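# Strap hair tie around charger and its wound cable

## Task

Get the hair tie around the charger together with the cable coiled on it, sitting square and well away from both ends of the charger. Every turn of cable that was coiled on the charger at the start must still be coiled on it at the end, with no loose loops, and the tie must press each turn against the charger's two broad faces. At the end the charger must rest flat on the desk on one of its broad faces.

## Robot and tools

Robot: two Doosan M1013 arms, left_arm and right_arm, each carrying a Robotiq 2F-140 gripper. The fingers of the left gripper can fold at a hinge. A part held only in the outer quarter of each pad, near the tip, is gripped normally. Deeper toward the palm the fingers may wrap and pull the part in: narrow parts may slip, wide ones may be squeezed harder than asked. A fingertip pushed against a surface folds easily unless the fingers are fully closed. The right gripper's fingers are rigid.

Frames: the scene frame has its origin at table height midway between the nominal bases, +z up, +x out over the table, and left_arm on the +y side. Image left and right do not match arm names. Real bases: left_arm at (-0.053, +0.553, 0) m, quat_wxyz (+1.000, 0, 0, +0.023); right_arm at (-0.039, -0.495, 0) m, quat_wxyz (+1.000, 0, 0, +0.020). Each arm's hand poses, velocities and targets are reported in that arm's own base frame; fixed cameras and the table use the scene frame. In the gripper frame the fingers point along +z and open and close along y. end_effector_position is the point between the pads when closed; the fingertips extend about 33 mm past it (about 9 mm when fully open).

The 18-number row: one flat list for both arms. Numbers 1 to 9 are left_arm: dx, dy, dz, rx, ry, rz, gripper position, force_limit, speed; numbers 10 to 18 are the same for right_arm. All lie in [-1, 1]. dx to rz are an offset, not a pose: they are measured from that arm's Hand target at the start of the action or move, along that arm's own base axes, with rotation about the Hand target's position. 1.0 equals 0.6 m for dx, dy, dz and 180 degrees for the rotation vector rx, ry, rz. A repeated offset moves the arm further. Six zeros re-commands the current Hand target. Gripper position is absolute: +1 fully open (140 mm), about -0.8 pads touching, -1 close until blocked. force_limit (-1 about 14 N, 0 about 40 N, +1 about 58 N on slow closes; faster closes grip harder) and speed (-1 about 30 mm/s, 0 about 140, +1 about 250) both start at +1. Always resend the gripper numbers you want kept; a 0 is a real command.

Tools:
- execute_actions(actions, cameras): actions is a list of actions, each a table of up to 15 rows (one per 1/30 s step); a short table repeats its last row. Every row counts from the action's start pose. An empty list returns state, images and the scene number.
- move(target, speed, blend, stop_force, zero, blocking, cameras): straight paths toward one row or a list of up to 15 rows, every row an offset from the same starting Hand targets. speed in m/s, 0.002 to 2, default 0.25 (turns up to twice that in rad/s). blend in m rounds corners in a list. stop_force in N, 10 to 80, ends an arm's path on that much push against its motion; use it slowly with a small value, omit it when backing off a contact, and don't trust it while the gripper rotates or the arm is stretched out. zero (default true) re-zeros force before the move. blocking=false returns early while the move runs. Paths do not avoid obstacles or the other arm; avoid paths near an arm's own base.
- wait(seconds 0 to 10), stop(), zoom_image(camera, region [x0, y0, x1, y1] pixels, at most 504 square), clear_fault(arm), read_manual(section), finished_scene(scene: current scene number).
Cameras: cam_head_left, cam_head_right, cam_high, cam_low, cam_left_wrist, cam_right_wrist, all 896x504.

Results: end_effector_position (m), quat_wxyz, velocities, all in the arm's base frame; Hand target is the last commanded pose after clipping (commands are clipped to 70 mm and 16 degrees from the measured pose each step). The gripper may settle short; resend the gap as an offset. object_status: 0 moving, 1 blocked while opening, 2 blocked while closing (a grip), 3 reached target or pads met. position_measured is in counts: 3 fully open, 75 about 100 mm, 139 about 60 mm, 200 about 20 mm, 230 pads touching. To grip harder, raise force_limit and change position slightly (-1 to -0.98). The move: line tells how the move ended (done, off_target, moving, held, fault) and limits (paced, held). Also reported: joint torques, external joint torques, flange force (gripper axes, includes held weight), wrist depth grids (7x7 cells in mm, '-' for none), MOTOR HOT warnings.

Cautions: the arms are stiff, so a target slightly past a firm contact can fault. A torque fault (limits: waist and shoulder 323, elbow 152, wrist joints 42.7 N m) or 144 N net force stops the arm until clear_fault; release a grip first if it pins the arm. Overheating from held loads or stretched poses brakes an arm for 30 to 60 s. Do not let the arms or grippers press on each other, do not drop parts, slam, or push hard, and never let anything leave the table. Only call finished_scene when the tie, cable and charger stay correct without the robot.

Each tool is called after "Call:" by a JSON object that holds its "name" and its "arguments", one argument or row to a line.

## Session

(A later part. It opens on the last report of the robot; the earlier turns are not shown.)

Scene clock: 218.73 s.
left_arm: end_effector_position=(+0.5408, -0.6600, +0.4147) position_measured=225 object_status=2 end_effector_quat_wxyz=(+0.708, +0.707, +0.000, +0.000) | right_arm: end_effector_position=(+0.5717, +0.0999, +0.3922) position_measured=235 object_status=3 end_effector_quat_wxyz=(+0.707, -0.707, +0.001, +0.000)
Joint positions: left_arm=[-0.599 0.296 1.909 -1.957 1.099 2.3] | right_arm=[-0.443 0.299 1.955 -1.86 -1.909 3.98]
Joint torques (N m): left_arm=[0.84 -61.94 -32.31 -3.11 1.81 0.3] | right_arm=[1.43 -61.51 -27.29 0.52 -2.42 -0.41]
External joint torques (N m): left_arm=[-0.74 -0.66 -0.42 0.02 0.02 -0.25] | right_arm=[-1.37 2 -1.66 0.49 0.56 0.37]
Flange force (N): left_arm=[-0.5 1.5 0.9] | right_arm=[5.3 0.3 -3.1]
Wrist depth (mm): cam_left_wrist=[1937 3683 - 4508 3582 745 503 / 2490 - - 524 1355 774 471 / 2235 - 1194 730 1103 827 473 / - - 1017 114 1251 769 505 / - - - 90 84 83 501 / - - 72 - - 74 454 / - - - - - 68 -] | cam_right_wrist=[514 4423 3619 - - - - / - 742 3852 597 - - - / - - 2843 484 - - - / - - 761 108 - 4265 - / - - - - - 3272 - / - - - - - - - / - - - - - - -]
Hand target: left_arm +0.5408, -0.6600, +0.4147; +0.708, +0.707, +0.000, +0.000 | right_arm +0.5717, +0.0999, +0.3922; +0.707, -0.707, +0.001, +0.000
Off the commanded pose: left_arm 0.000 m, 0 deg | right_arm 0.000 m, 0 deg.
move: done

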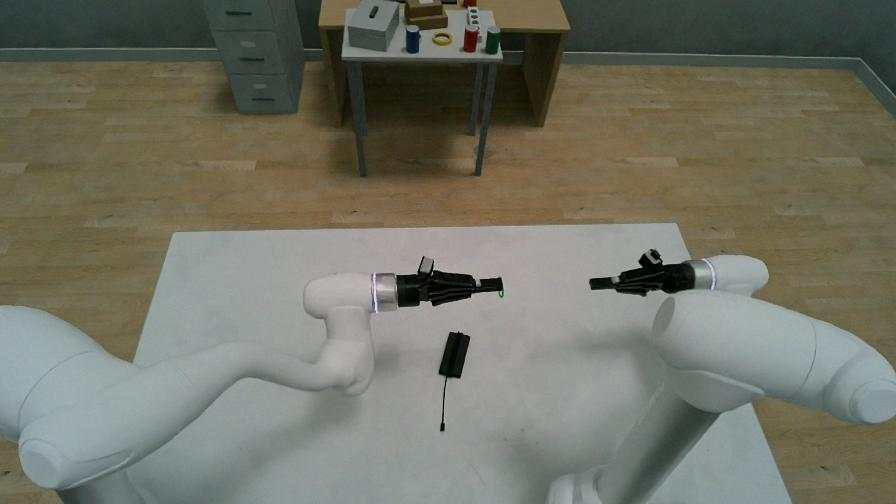

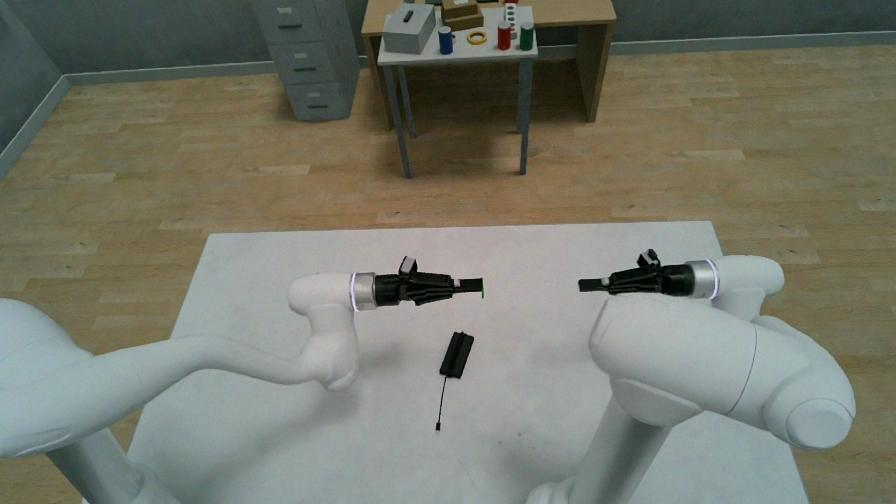

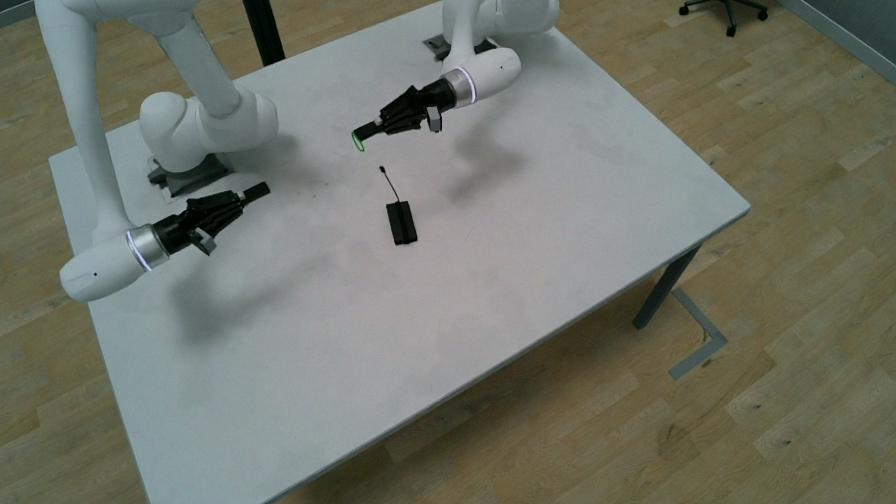

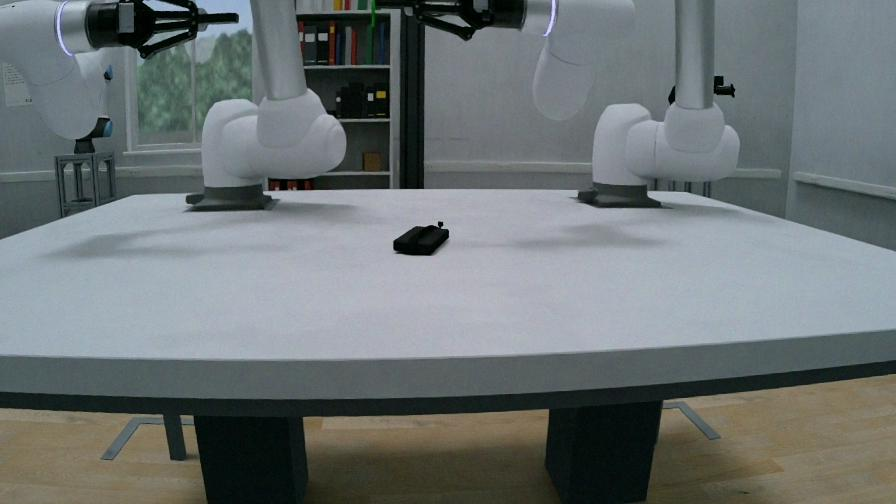

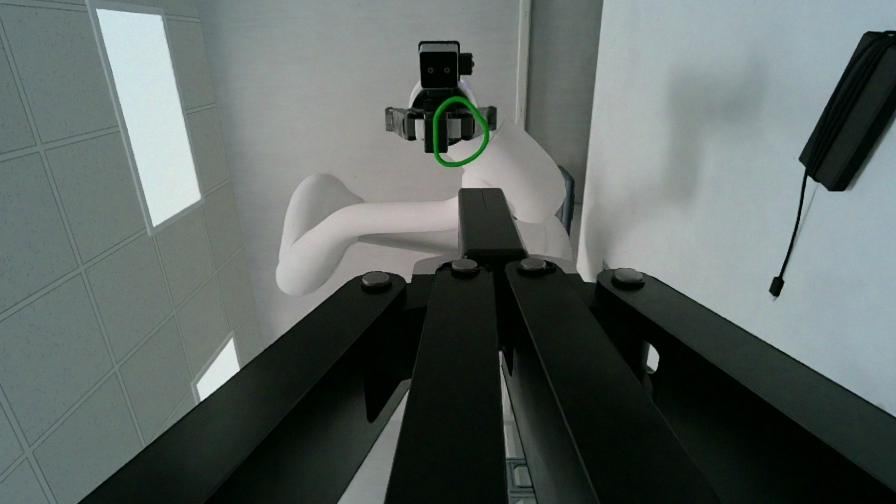

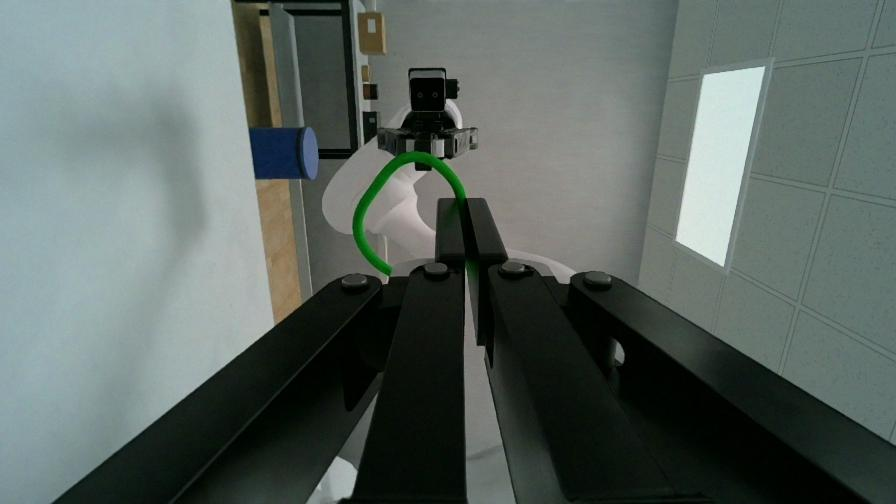

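Call:
{"name": "move", "arguments": {
  "target": [-0.01,0,-0.0067,0,0,0,-1,-1,-1,0,0.333,0,0,0,0,-1,-1,1],
  "speed": 0.15,
  "cameras": ["cam_left_wrist","cam_right_wrist","cam_low","cam_head_left","cam_high"]
}}

Scene clock: 242.47 s.
left_arm: end_effector_position=(+0.5348, -0.6600, +0.4107) position_measured=225 object_status=2 end_effector_quat_wxyz=(+0.708, +0.707, +0.000, +0.000) | right_arm: end_effector_position=(+0.5717, +0.2997, +0.3922) position_measured=235 object_status=3 end_effector_quat_wxyz=(+0.707, -0.707, +0.001, +0.000)
Joint positions: left_arm=[-0.605 0.293 1.922 -1.966 1.099 2.312] | right_arm=[-0.118 0.238 2.04 -1.646 -1.66 4.003]
Joint torques (N m): left_arm=[0.58 -60.72 -32.24 -2.99 1.77 0.39] | right_arm=[1.85 -54.26 -27.38 1.36 -2.34 -0.4]
External joint torques (N m): left_arm=[-0.54 -1.54 -0.26 -0.11 0.09 -0.34] | right_arm=[-1.86 0.85 -1.59 0.49 0.52 0.35]
Flange force (N): left_arm=[-1.7 2.3 -0.2] | right_arm=[4.0 -0.9 -2.2]
Wrist depth (mm): cam_left_wrist=[2399 3268 5810 - - 774 499 / - 3845 3040 378 3845 767 502 / 2589 - 350 198 562 765 501 / 2109 - 917 116 538 767 506 / 2444 - - 90 84 83 500 / 2377 - 72 - - 74 458 / - - - - - 68 -] | cam_right_wrist=[- 4265 3227 - - - 1823 / - 654 3674 385 - - - / - 677 561 281 3619 - 2683 / - - 544 110 - 2912 2253 / - - - - - - 2232 / - - - - - - - / - - - - - - -]
Hand target: left_arm +0.5348, -0.6600, +0.4107; +0.708, +0.707, +0.000, +0.000 | right_arm +0.5717, +0.2997, +0.3922; +0.707, -0.707, +0.001, +0.000
Off the commanded pose: left_arm 0.000 m, 0 deg | right_arm 0.000 m, 0 deg.
move: done
Images, in order (width x height): cam_head_left 896x504, cam_high 896x504, cam_low 896x504, cam_left_wrist 896x504, cam_right_wrist 896x504.

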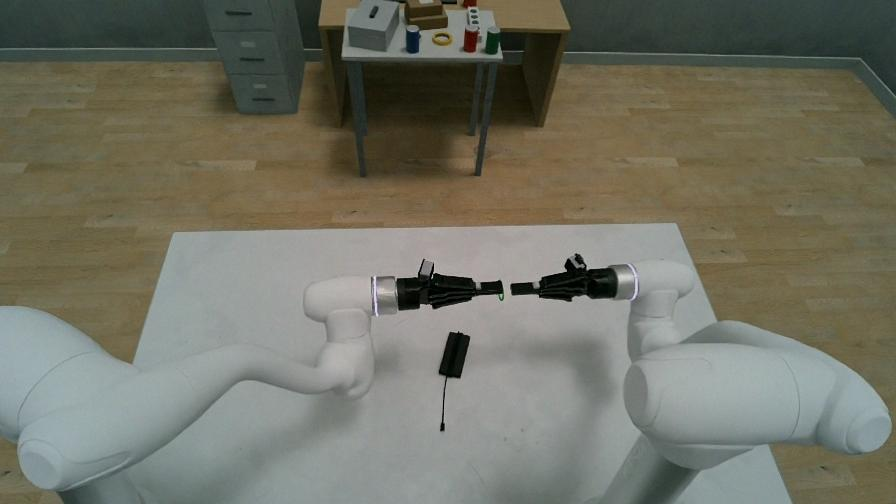

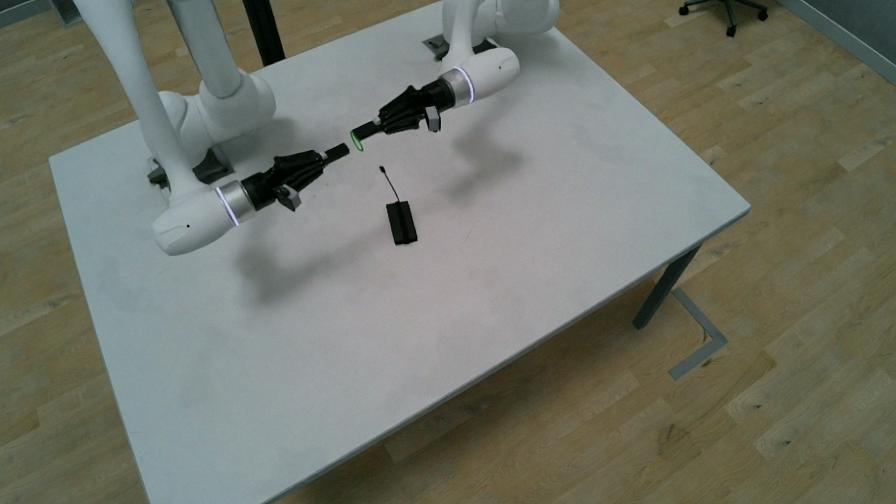

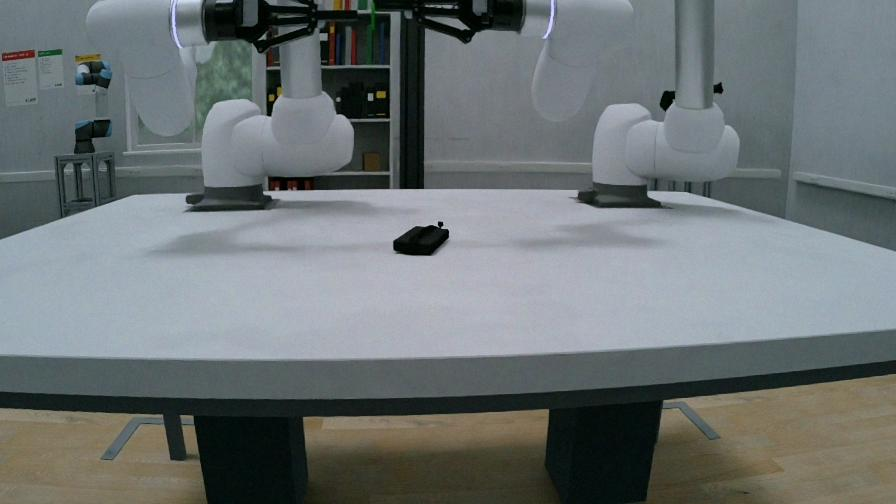

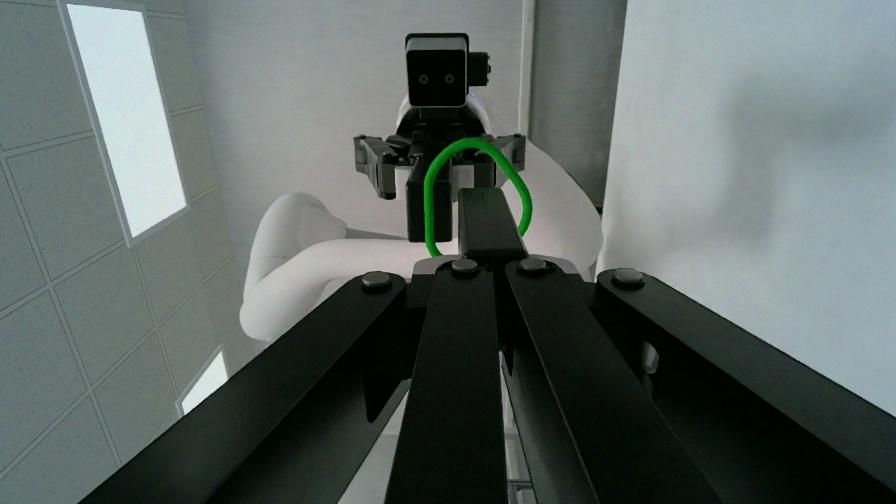

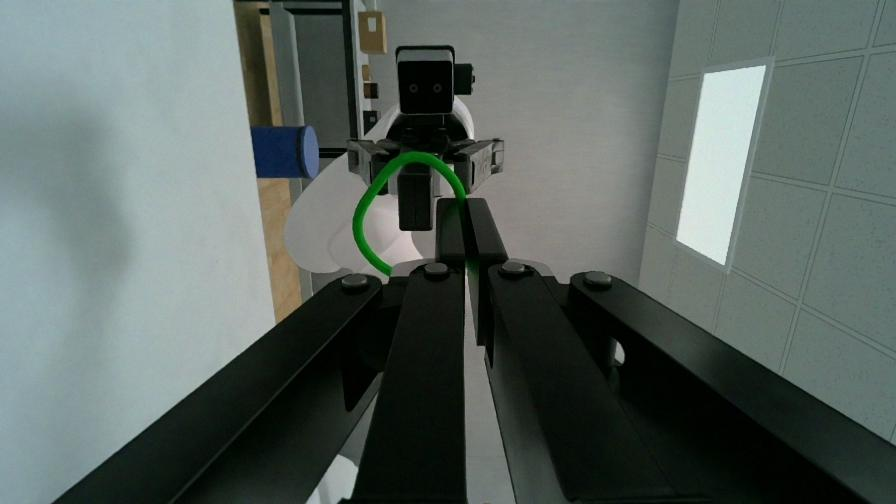

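Call:
{"name": "move", "arguments": {
  "target": [0,0,0,0,0,0,-1,-1,-1,0.002,0.04,0,0,0,0,-1,-1,1],
  "speed": 0.05,
  "cameras": ["cam_left_wrist","cam_right_wrist"]
}}

Call:
{"name": "move", "arguments": {
  "target": [0,0,0,0,0,0,-1,-1,-1,0,0.03,0,0,0,0,-1,-1,1],
  "speed": 0.05,
  "cameras": ["cam_left_wrist","cam_right_wrist","cam_head_left"]
}}

Scene clock: 271.57 s.
left_arm: end_effector_position=(+0.5348, -0.6600, +0.4107) position_measured=225 object_status=2 end_effector_quat_wxyz=(+0.708, +0.707, +0.000, +0.000) | right_arm: end_effector_position=(+0.5729, +0.3237, +0.3922) position_measured=235 object_status=3 end_effector_quat_wxyz=(+0.707, -0.707, +0.001, +0.000)
Joint positions: left_arm=[-0.605 0.293 1.922 -1.966 1.099 2.312] | right_arm=[-0.076 0.239 2.039 -1.619 -1.628 4.005]
Joint torques (N m): left_arm=[0.46 -61.52 -32.47 -3.07 1.88 0.41] | right_arm=[2.07 -55.47 -27.19 1.55 -2.28 -0.42]
External joint torques (N m): left_arm=[-0.33 -0.66 -0.09 -0.03 -0.02 -0.36] | right_arm=[-2.05 1.87 -1.78 0.4 0.46 0.37]
Flange force (N): left_arm=[-0.7 1.4 0.0] | right_arm=[5.9 0.1 -2.6]
Wrist depth (mm): cam_left_wrist=[- 3040 - - 3310 762 501 / 2126 - - 362 1162 630 497 / - 3735 308 204 1099 883 509 / - - 927 116 511 771 502 / 2467 3189 - 90 84 83 503 / 2235 - 72 - - 74 458 / - - - - - 68 -] | cam_right_wrist=[- - 3317 - - - 2232 / - - 2877 361 - - - / - - 2810 209 - 4265 - / - - 511 110 - 2877 2948 / - - - - - - - / - - - - - - - / - - - - - - -]
Hand target: left_arm +0.5348, -0.6600, +0.4107; +0.708, +0.707, +0.000, +0.000 | right_arm +0.5729, +0.3237, +0.3922; +0.707, -0.707, +0.001, +0.000
Off the commanded pose: left_arm 0.000 m, 0 deg | right_arm 0.000 m, 0 deg.
move: done
Images, in order (width x height): cam_left_wrist 896x504, cam_right_wrist 896x504.

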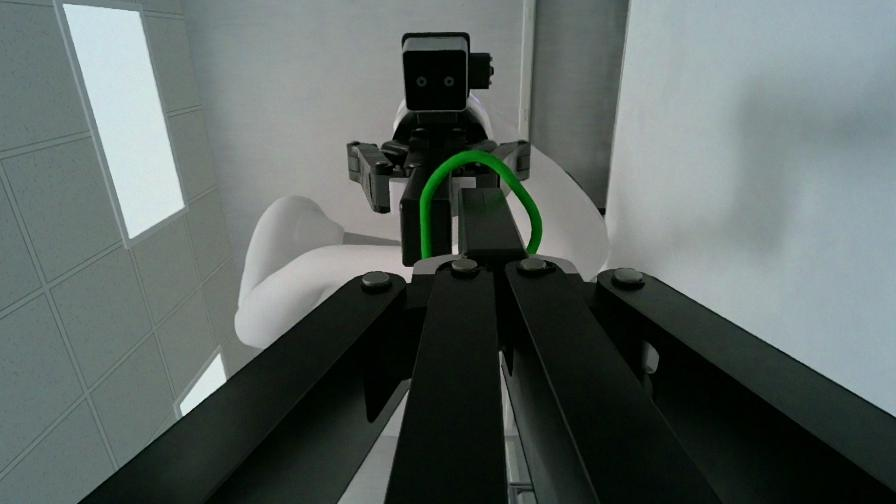

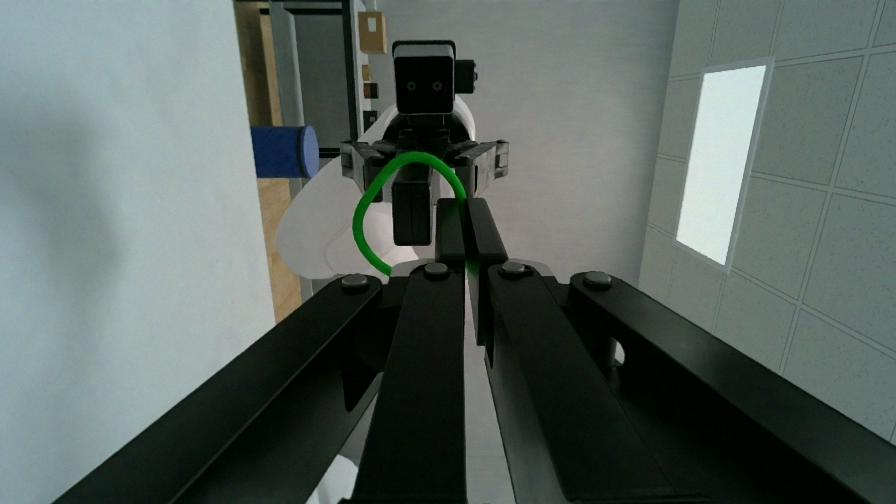

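Scene clock: 272.30 s.
left_arm: end_effector_position=(+0.5348, -0.6600, +0.4107) position_measured=225 object_status=2 end_effector_quat_wxyz=(+0.708, +0.707, +0.000, +0.000) | right_arm: end_effector_position=(+0.5729, +0.3417, +0.3922) position_measured=235 object_status=3 end_effector_quat_wxyz=(+0.707, -0.707, +0.001, +0.000)
Joint positions: left_arm=[-0.605 0.293 1.922 -1.966 1.099 2.312] | right_arm=[-0.044 0.239 2.039 -1.598 -1.604 4.006]
Joint torques (N m): left_arm=[0.75 -60.91 -32.16 -3.1 1.85 0.35] | right_arm=[1.75 -55.35 -26.99 1.54 -2.33 -0.37]
External joint torques (N m): left_arm=[-1 -0.91 -0.3 -0.01 0.01 -0.3] | right_arm=[-1.68 1.73 -2.05 0.49 0.52 0.32]
Flange force (N): left_arm=[-1.2 1.7 0.9] | right_arm=[6.3 -0.2 -1.6]
Wrist depth (mm): cam_left_wrist=[2421 - - 2641 3845 760 498 / - - 4286 383 1094 758 501 / 2179 6537 3845 209 485 771 503 / 2356 2842 898 117 490 785 501 / 2589 3076 - 90 84 83 502 / - - 72 - - 74 456 / - - - - - 68 -] | cam_right_wrist=[- - 2683 - - 4423 - / - 868 3674 340 - - - / 452 804 493 228 - - 2191 / 477 - 498 112 4048 - 2274 / - - - - - - 1851 / - - - - - - 2095 / - - - - - - -]
Hand target: left_arm +0.5348, -0.6600, +0.4107; +0.708, +0.707, +0.000, +0.000 | right_arm +0.5729, +0.3417, +0.3922; +0.707, -0.707, +0.001, +0.000
Off the commanded pose: left_arm 0.000 m, 0 deg | right_arm 0.000 m, 0 deg.
move: done
Images, in order (width x height): cam_head_left 896x504, cam_left_wrist 896x504, cam_right_wrist 896x504.

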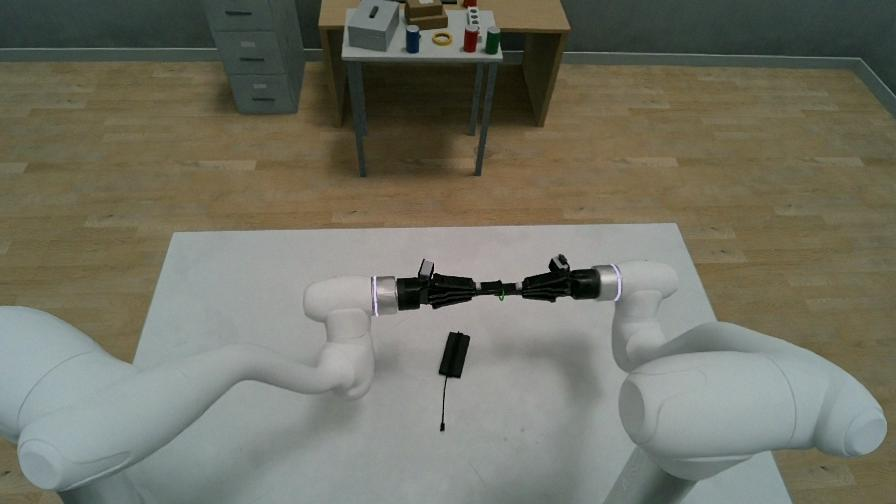

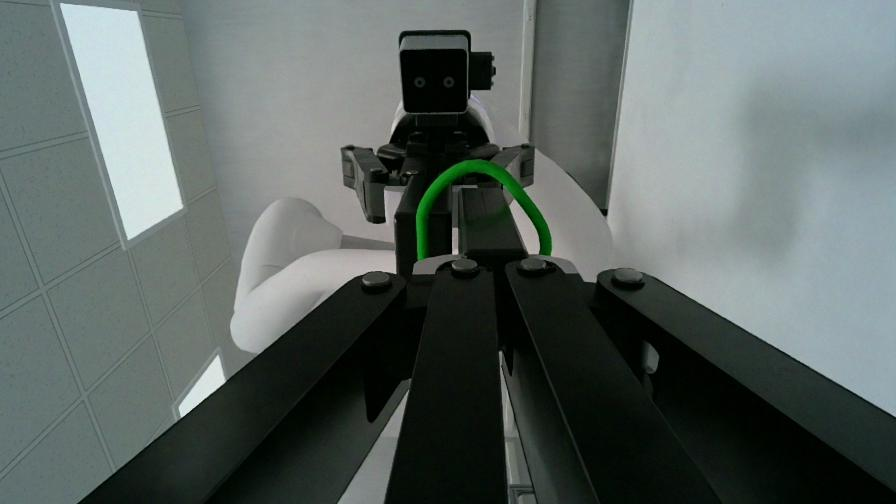

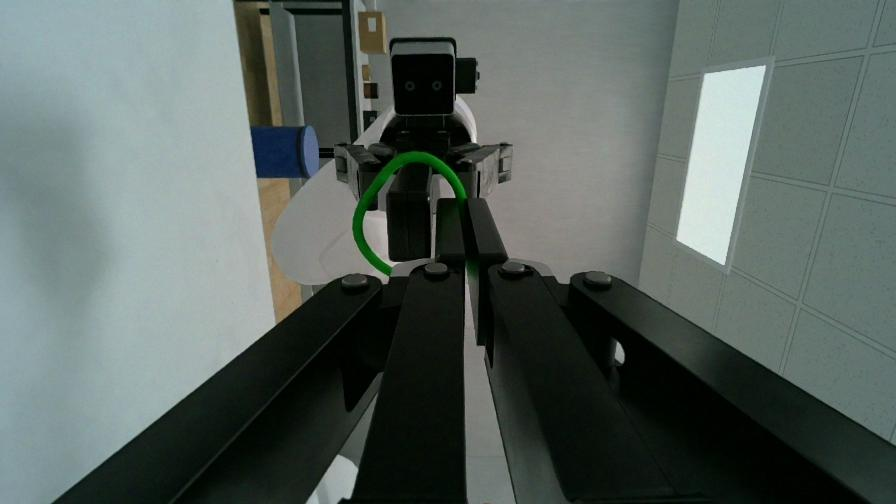

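Call:
{"name": "move", "arguments": {
  "target": [0,0,0,0,0,0,-1,-1,-1,0,0.0067,-0.0083,0,0,0,-1,-1,1],
  "speed": 0.05
}}

Call:
{"name": "move", "arguments": {
  "target": [0,0,0,0,0,0,-0.71,-1,-1,0,0,0,0,0,0,-1,-1,1],
  "cameras": ["cam_left_wrist","cam_right_wrist"]
}}

Scene clock: 289.03 s.
left_arm: end_effector_position=(+0.5348, -0.6600, +0.4107) position_measured=225 object_status=2 end_effector_quat_wxyz=(+0.708, +0.707, +0.000, +0.000) | right_arm: end_effector_position=(+0.5729, +0.3457, +0.3872) position_measured=235 object_status=3 end_effector_quat_wxyz=(+0.707, -0.707, +0.001, +0.000)
Joint positions: left_arm=[-0.605 0.293 1.922 -1.966 1.099 2.312] | right_arm=[-0.037 0.245 2.043 -1.594 -1.599 3.997]
Joint torques (N m): left_arm=[0.32 -60.94 -32.28 -3.11 1.81 0.34] | right_arm=[1.82 -55.57 -27.11 1.51 -2.31 -0.37]
External joint torques (N m): left_arm=[-0.63 -0.74 -0.12 0.01 0.05 -0.29] | right_arm=[-1.91 1.63 -1.78 0.51 0.48 0.33]
Flange force (N): left_arm=[-1.0 1.4 0.3] | right_arm=[5.6 -0.1 -2.0]
Wrist depth (mm): cam_left_wrist=[- 4933 - - 3631 756 491 / 2695 - - 378 3683 751 499 / 2724 - 299 181 1085 756 494 / 2334 3150 895 117 489 758 495 / 2294 - - 90 84 83 496 / - - 72 - - 73 455 / - - - - - 68 -] | cam_right_wrist=[- 5307 3619 - - - - / 440 682 3102 342 - - - / 474 - 492 223 - - - / 516 675 494 112 - - - / 458 - - - - - 2985 / - - - - - - - / - - - - - - -]
Hand target: left_arm +0.5348, -0.6600, +0.4107; +0.708, +0.707, +0.000, +0.000 | right_arm +0.5729, +0.3457, +0.3872; +0.707, -0.707, +0.001, +0.000
Off the commanded pose: left_arm 0.000 m, 0 deg | right_arm 0.000 m, 0 deg.
move: done

Scene clock: 289.53 s.
left_arm: end_effector_position=(+0.5348, -0.6600, +0.4107) position_measured=218 object_status=3 end_effector_quat_wxyz=(+0.708, +0.707, +0.000, +0.000) | right_arm: end_effector_position=(+0.5729, +0.3457, +0.3872) position_measured=235 object_status=3 end_effector_quat_wxyz=(+0.707, -0.707, +0.001, +0.000)
Joint positions: left_arm=[-0.605 0.293 1.922 -1.966 1.099 2.312] | right_arm=[-0.037 0.245 2.043 -1.594 -1.599 3.997]
Joint torques (N m): left_arm=[0.38 -61.19 -32.36 -3.06 1.83 0.34] | right_arm=[1.53 -55.18 -27.12 1.58 -2.22 -0.41]
External joint torques (N m): left_arm=[-0.29 -0.86 -0.12 -0.04 0.02 -0.29] | right_arm=[-1.65 1.26 -1.69 0.43 0.39 0.36]
Flange force (N): left_arm=[-0.9 1.5 -0.1] | right_arm=[5.0 -0.5 -1.7]
Wrist depth (mm): cam_left_wrist=[2377 - - - 3150 753 493 / 2161 - - 381 3735 758 495 / - - 296 215 1076 760 471 / 2724 2538 889 117 490 769 494 / 2254 - - 90 84 83 499 / 2356 - 72 - - 74 452 / - - - - - 68 -] | cam_right_wrist=[- - 3142 3564 - 3461 - / - - 3184 342 - - - / - 735 486 221 4190 - - / - 622 488 123 4975 - - / 485 - - - - - - / - - - - - - - / - - - - - - -]
Hand target: left_arm +0.5348, -0.6600, +0.4107; +0.708, +0.707, +0.000, +0.000 | right_arm +0.5729, +0.3457, +0.3872; +0.707, -0.707, +0.001, +0.000
Off the commanded pose: left_arm 0.000 m, 0 deg | right_arm 0.000 m, 0 deg.
move: done
Images, in order (width x height): cam_left_wrist 896x504, cam_right_wrist 896x504.

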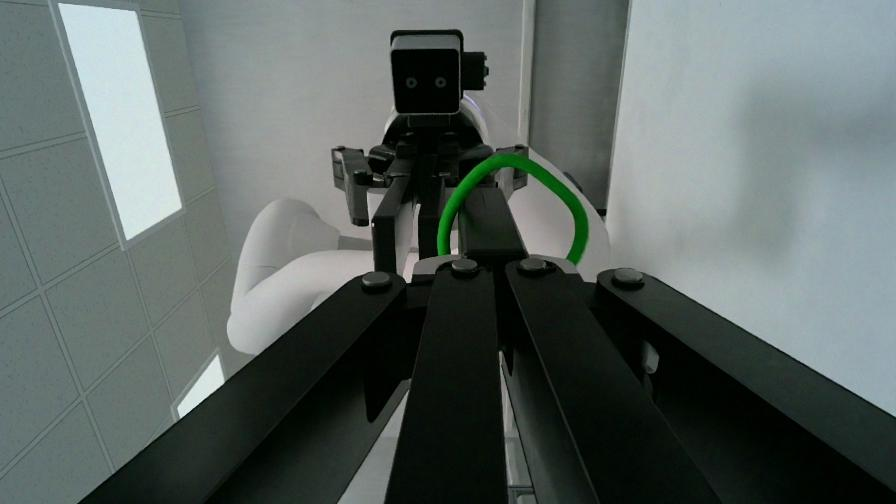

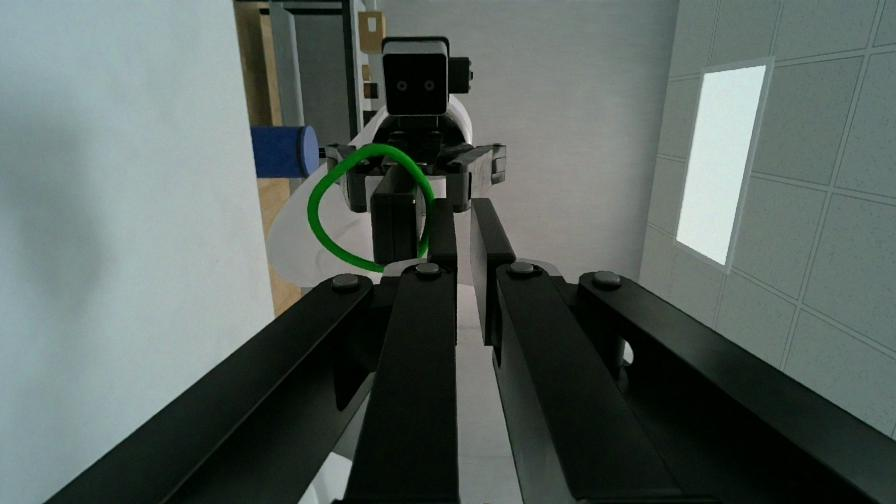

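Call:
{"name": "move", "arguments": {
  "target": [0,0.15,0,0,0,0,-0.71,-1,-1,0,0,0,0,0,0,-1,-1,1],
  "speed": 0.1,
  "cameras": ["cam_left_wrist","cam_right_wrist","cam_high"]
}}

Scene clock: 297.17 s.
left_arm: end_effector_position=(+0.5348, -0.5700, +0.4107) position_measured=218 object_status=3 end_effector_quat_wxyz=(+0.708, +0.707, +0.000, +0.000) | right_arm: end_effector_position=(+0.5729, +0.3457, +0.3872) position_measured=235 object_status=3 end_effector_quat_wxyz=(+0.707, -0.707, +0.001, +0.000)
Joint positions: left_arm=[-0.477 0.235 2.002 -1.882 1.202 2.296] | right_arm=[-0.037 0.245 2.043 -1.594 -1.599 3.997]
Joint torques (N m): left_arm=[0.88 -54.78 -31.02 -2.95 1.77 0.41] | right_arm=[1.57 -55.78 -27.07 1.54 -2.37 -0.34]
External joint torques (N m): left_arm=[-0.74 -0.24 -0.36 0.04 0.04 -0.36] | right_arm=[-1.6 1.76 -1.93 0.49 0.54 0.29]
Flange force (N): left_arm=[0.0 1.3 1.1] | right_arm=[6.1 0.0 -1.4]
Wrist depth (mm): cam_left_wrist=[2334 3113 - - 3040 749 491 / - 3845 - 420 4754 751 494 / 3076 - - 282 597 709 496 / 2490 3631 924 114 578 701 497 / - - - 90 84 83 500 / - - 72 - - 73 452 / - - - - - 68 -] | cam_right_wrist=[- - 3732 4593 - - - / - - 2843 416 - - - / - 737 581 304 4342 - - / - - 585 110 - - 2232 / 475 - - - - - - / - - - - - - - / - - - - - - -]
Hand target: left_arm +0.5348, -0.5700, +0.4107; +0.708, +0.707, +0.000, +0.000 | right_arm +0.5729, +0.3457, +0.3872; +0.707, -0.707, +0.001, +0.000
Off the commanded pose: left_arm 0.000 m, 0 deg | right_arm 0.000 m, 0 deg.
move: done
Images, in order (width x height): cam_high 896x504, cam_left_wrist 896x504, cam_right_wrist 896x504.

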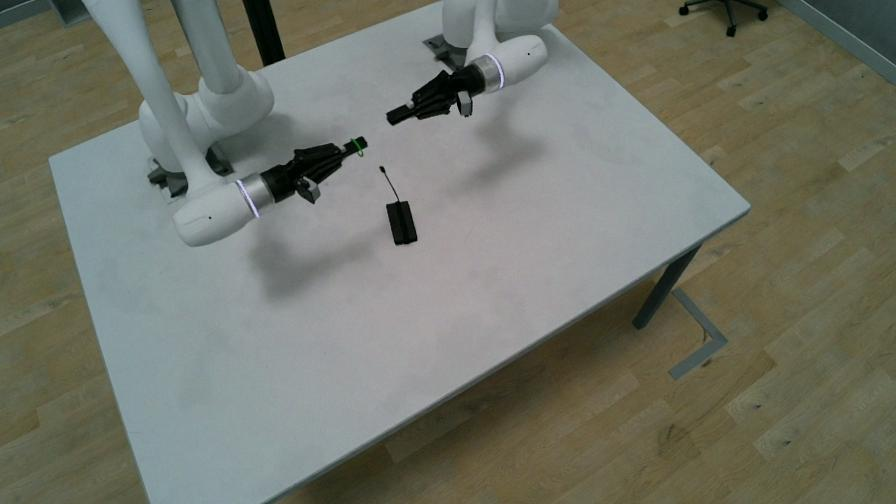

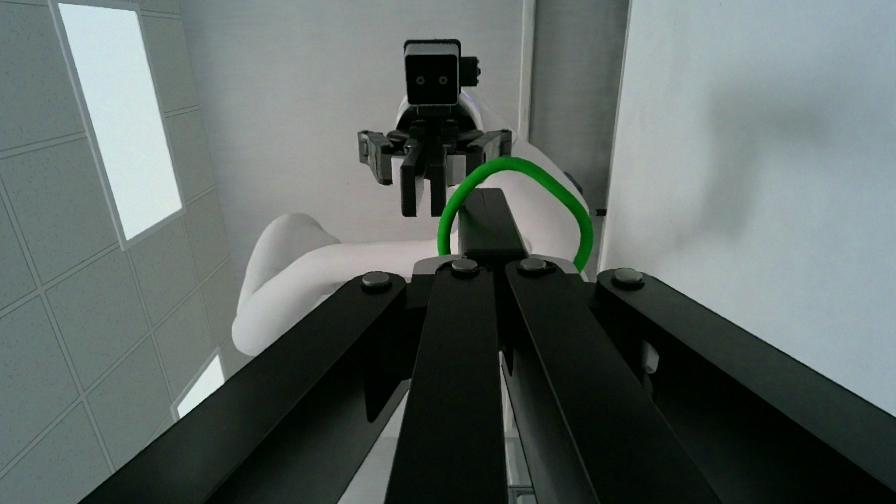

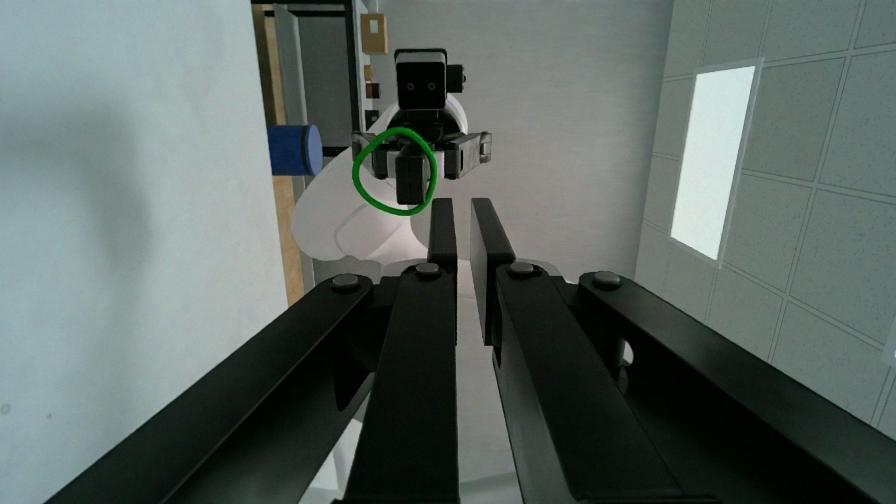

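Call:
{"name": "move", "arguments": {
  "target": [0,0,0,0,0,0,-0.71,-1,-1,0,0,0,0,0,0,-0.45,0,-1],
  "cameras": ["cam_left_wrist","cam_right_wrist","cam_high"]
}}

Call:
{"name": "zoom_image", "arguments": {
  "camera": "cam_high",
  "region": [280, 100, 420, 200]
}}

Scene clock: 306.80 s.
left_arm: end_effector_position=(+0.5348, -0.5700, +0.4107) position_measured=218 object_status=3 end_effector_quat_wxyz=(+0.708, +0.707, +0.000, +0.000) | right_arm: end_effector_position=(+0.5729, +0.3457, +0.3872) position_measured=186 object_status=0 end_effector_quat_wxyz=(+0.707, -0.707, +0.001, +0.000)
Joint positions: left_arm=[-0.477 0.235 2.002 -1.882 1.202 2.296] | right_arm=[-0.037 0.245 2.043 -1.594 -1.599 3.997]
Joint torques (N m): left_arm=[0.57 -54.54 -31.45 -2.91 1.83 0.29] | right_arm=[1.18 -55.51 -27.22 1.56 -2.3 -0.44]
External joint torques (N m): left_arm=[-0.59 -0.49 0.09 -0.01 -0.01 -0.24] | right_arm=[-1.22 1.58 -1.66 0.46 0.48 0.4]
Flange force (N): left_arm=[-1.1 0.9 0.5] | right_arm=[5.4 -0.2 -0.8]
Wrist depth (mm): cam_left_wrist=[2615 - - - - 758 496 / - 3683 3228 445 3845 762 494 / 2334 3789 - 299 598 751 492 / 2254 - 968 128 134 710 500 / 2274 - 86 85 89 88 449 / - 66 - - - - - / - - - - - - -] | cam_right_wrist=[- - 3364 - 2488 - - / - 737 3412 415 - - - / 512 744 577 359 - 2810 - / - - 577 112 - - 2171 / 479 - - - - - - / - - - - - - - / - - - - - - -]
Hand target: left_arm +0.5348, -0.5700, +0.4107; +0.708, +0.707, +0.000, +0.000 | right_arm +0.5729, +0.3457, +0.3872; +0.707, -0.707, +0.001, +0.000
Off the commanded pose: left_arm 0.000 m, 0 deg | right_arm 0.000 m, 0 deg.
move: done
Images, in order (width x height): cam_high 896x504, cam_left_wrist 896x504, cam_right_wrist 896x504.

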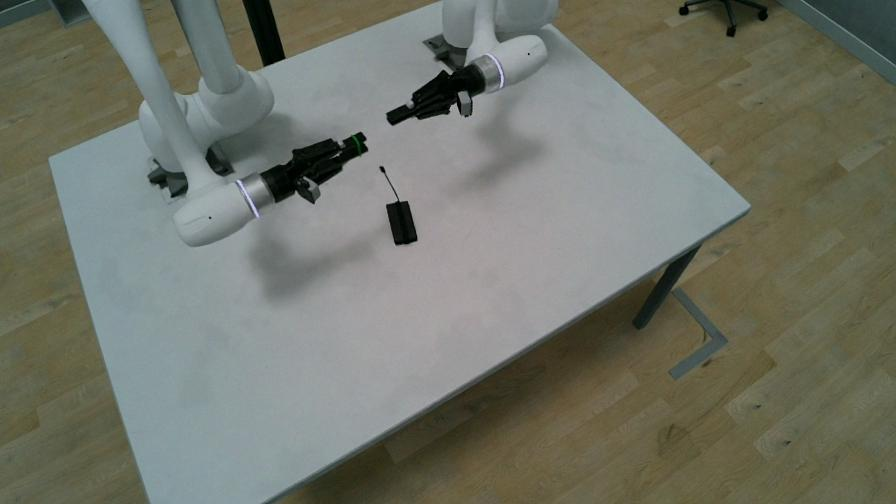

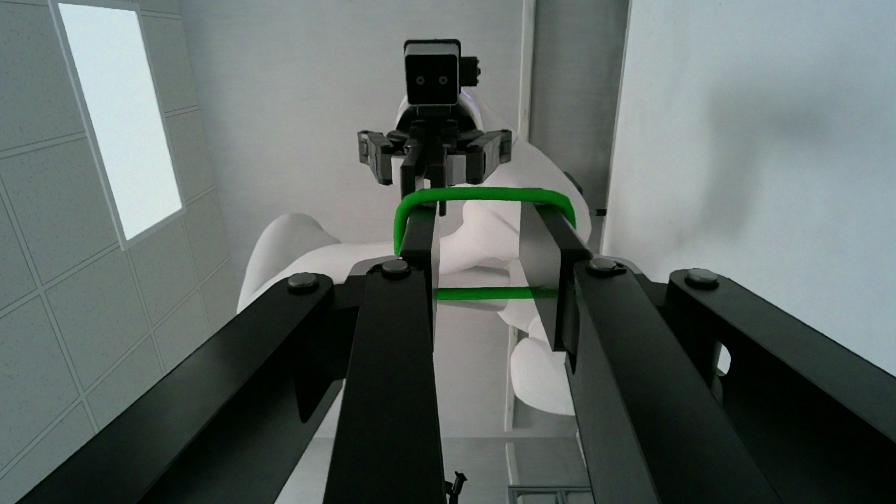

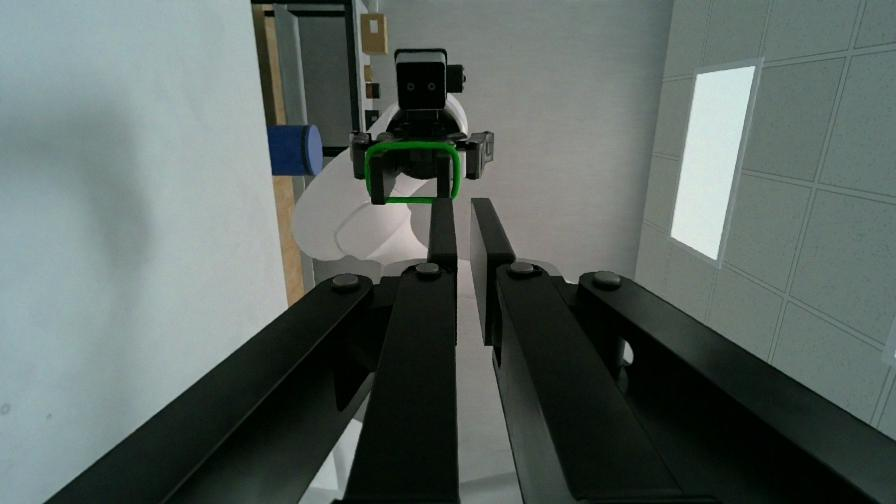

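Scaled by 3.600 from the camera's 896x504 image, which has a finer 1280x720 frame.

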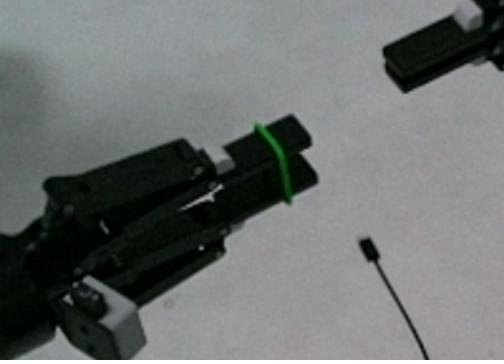

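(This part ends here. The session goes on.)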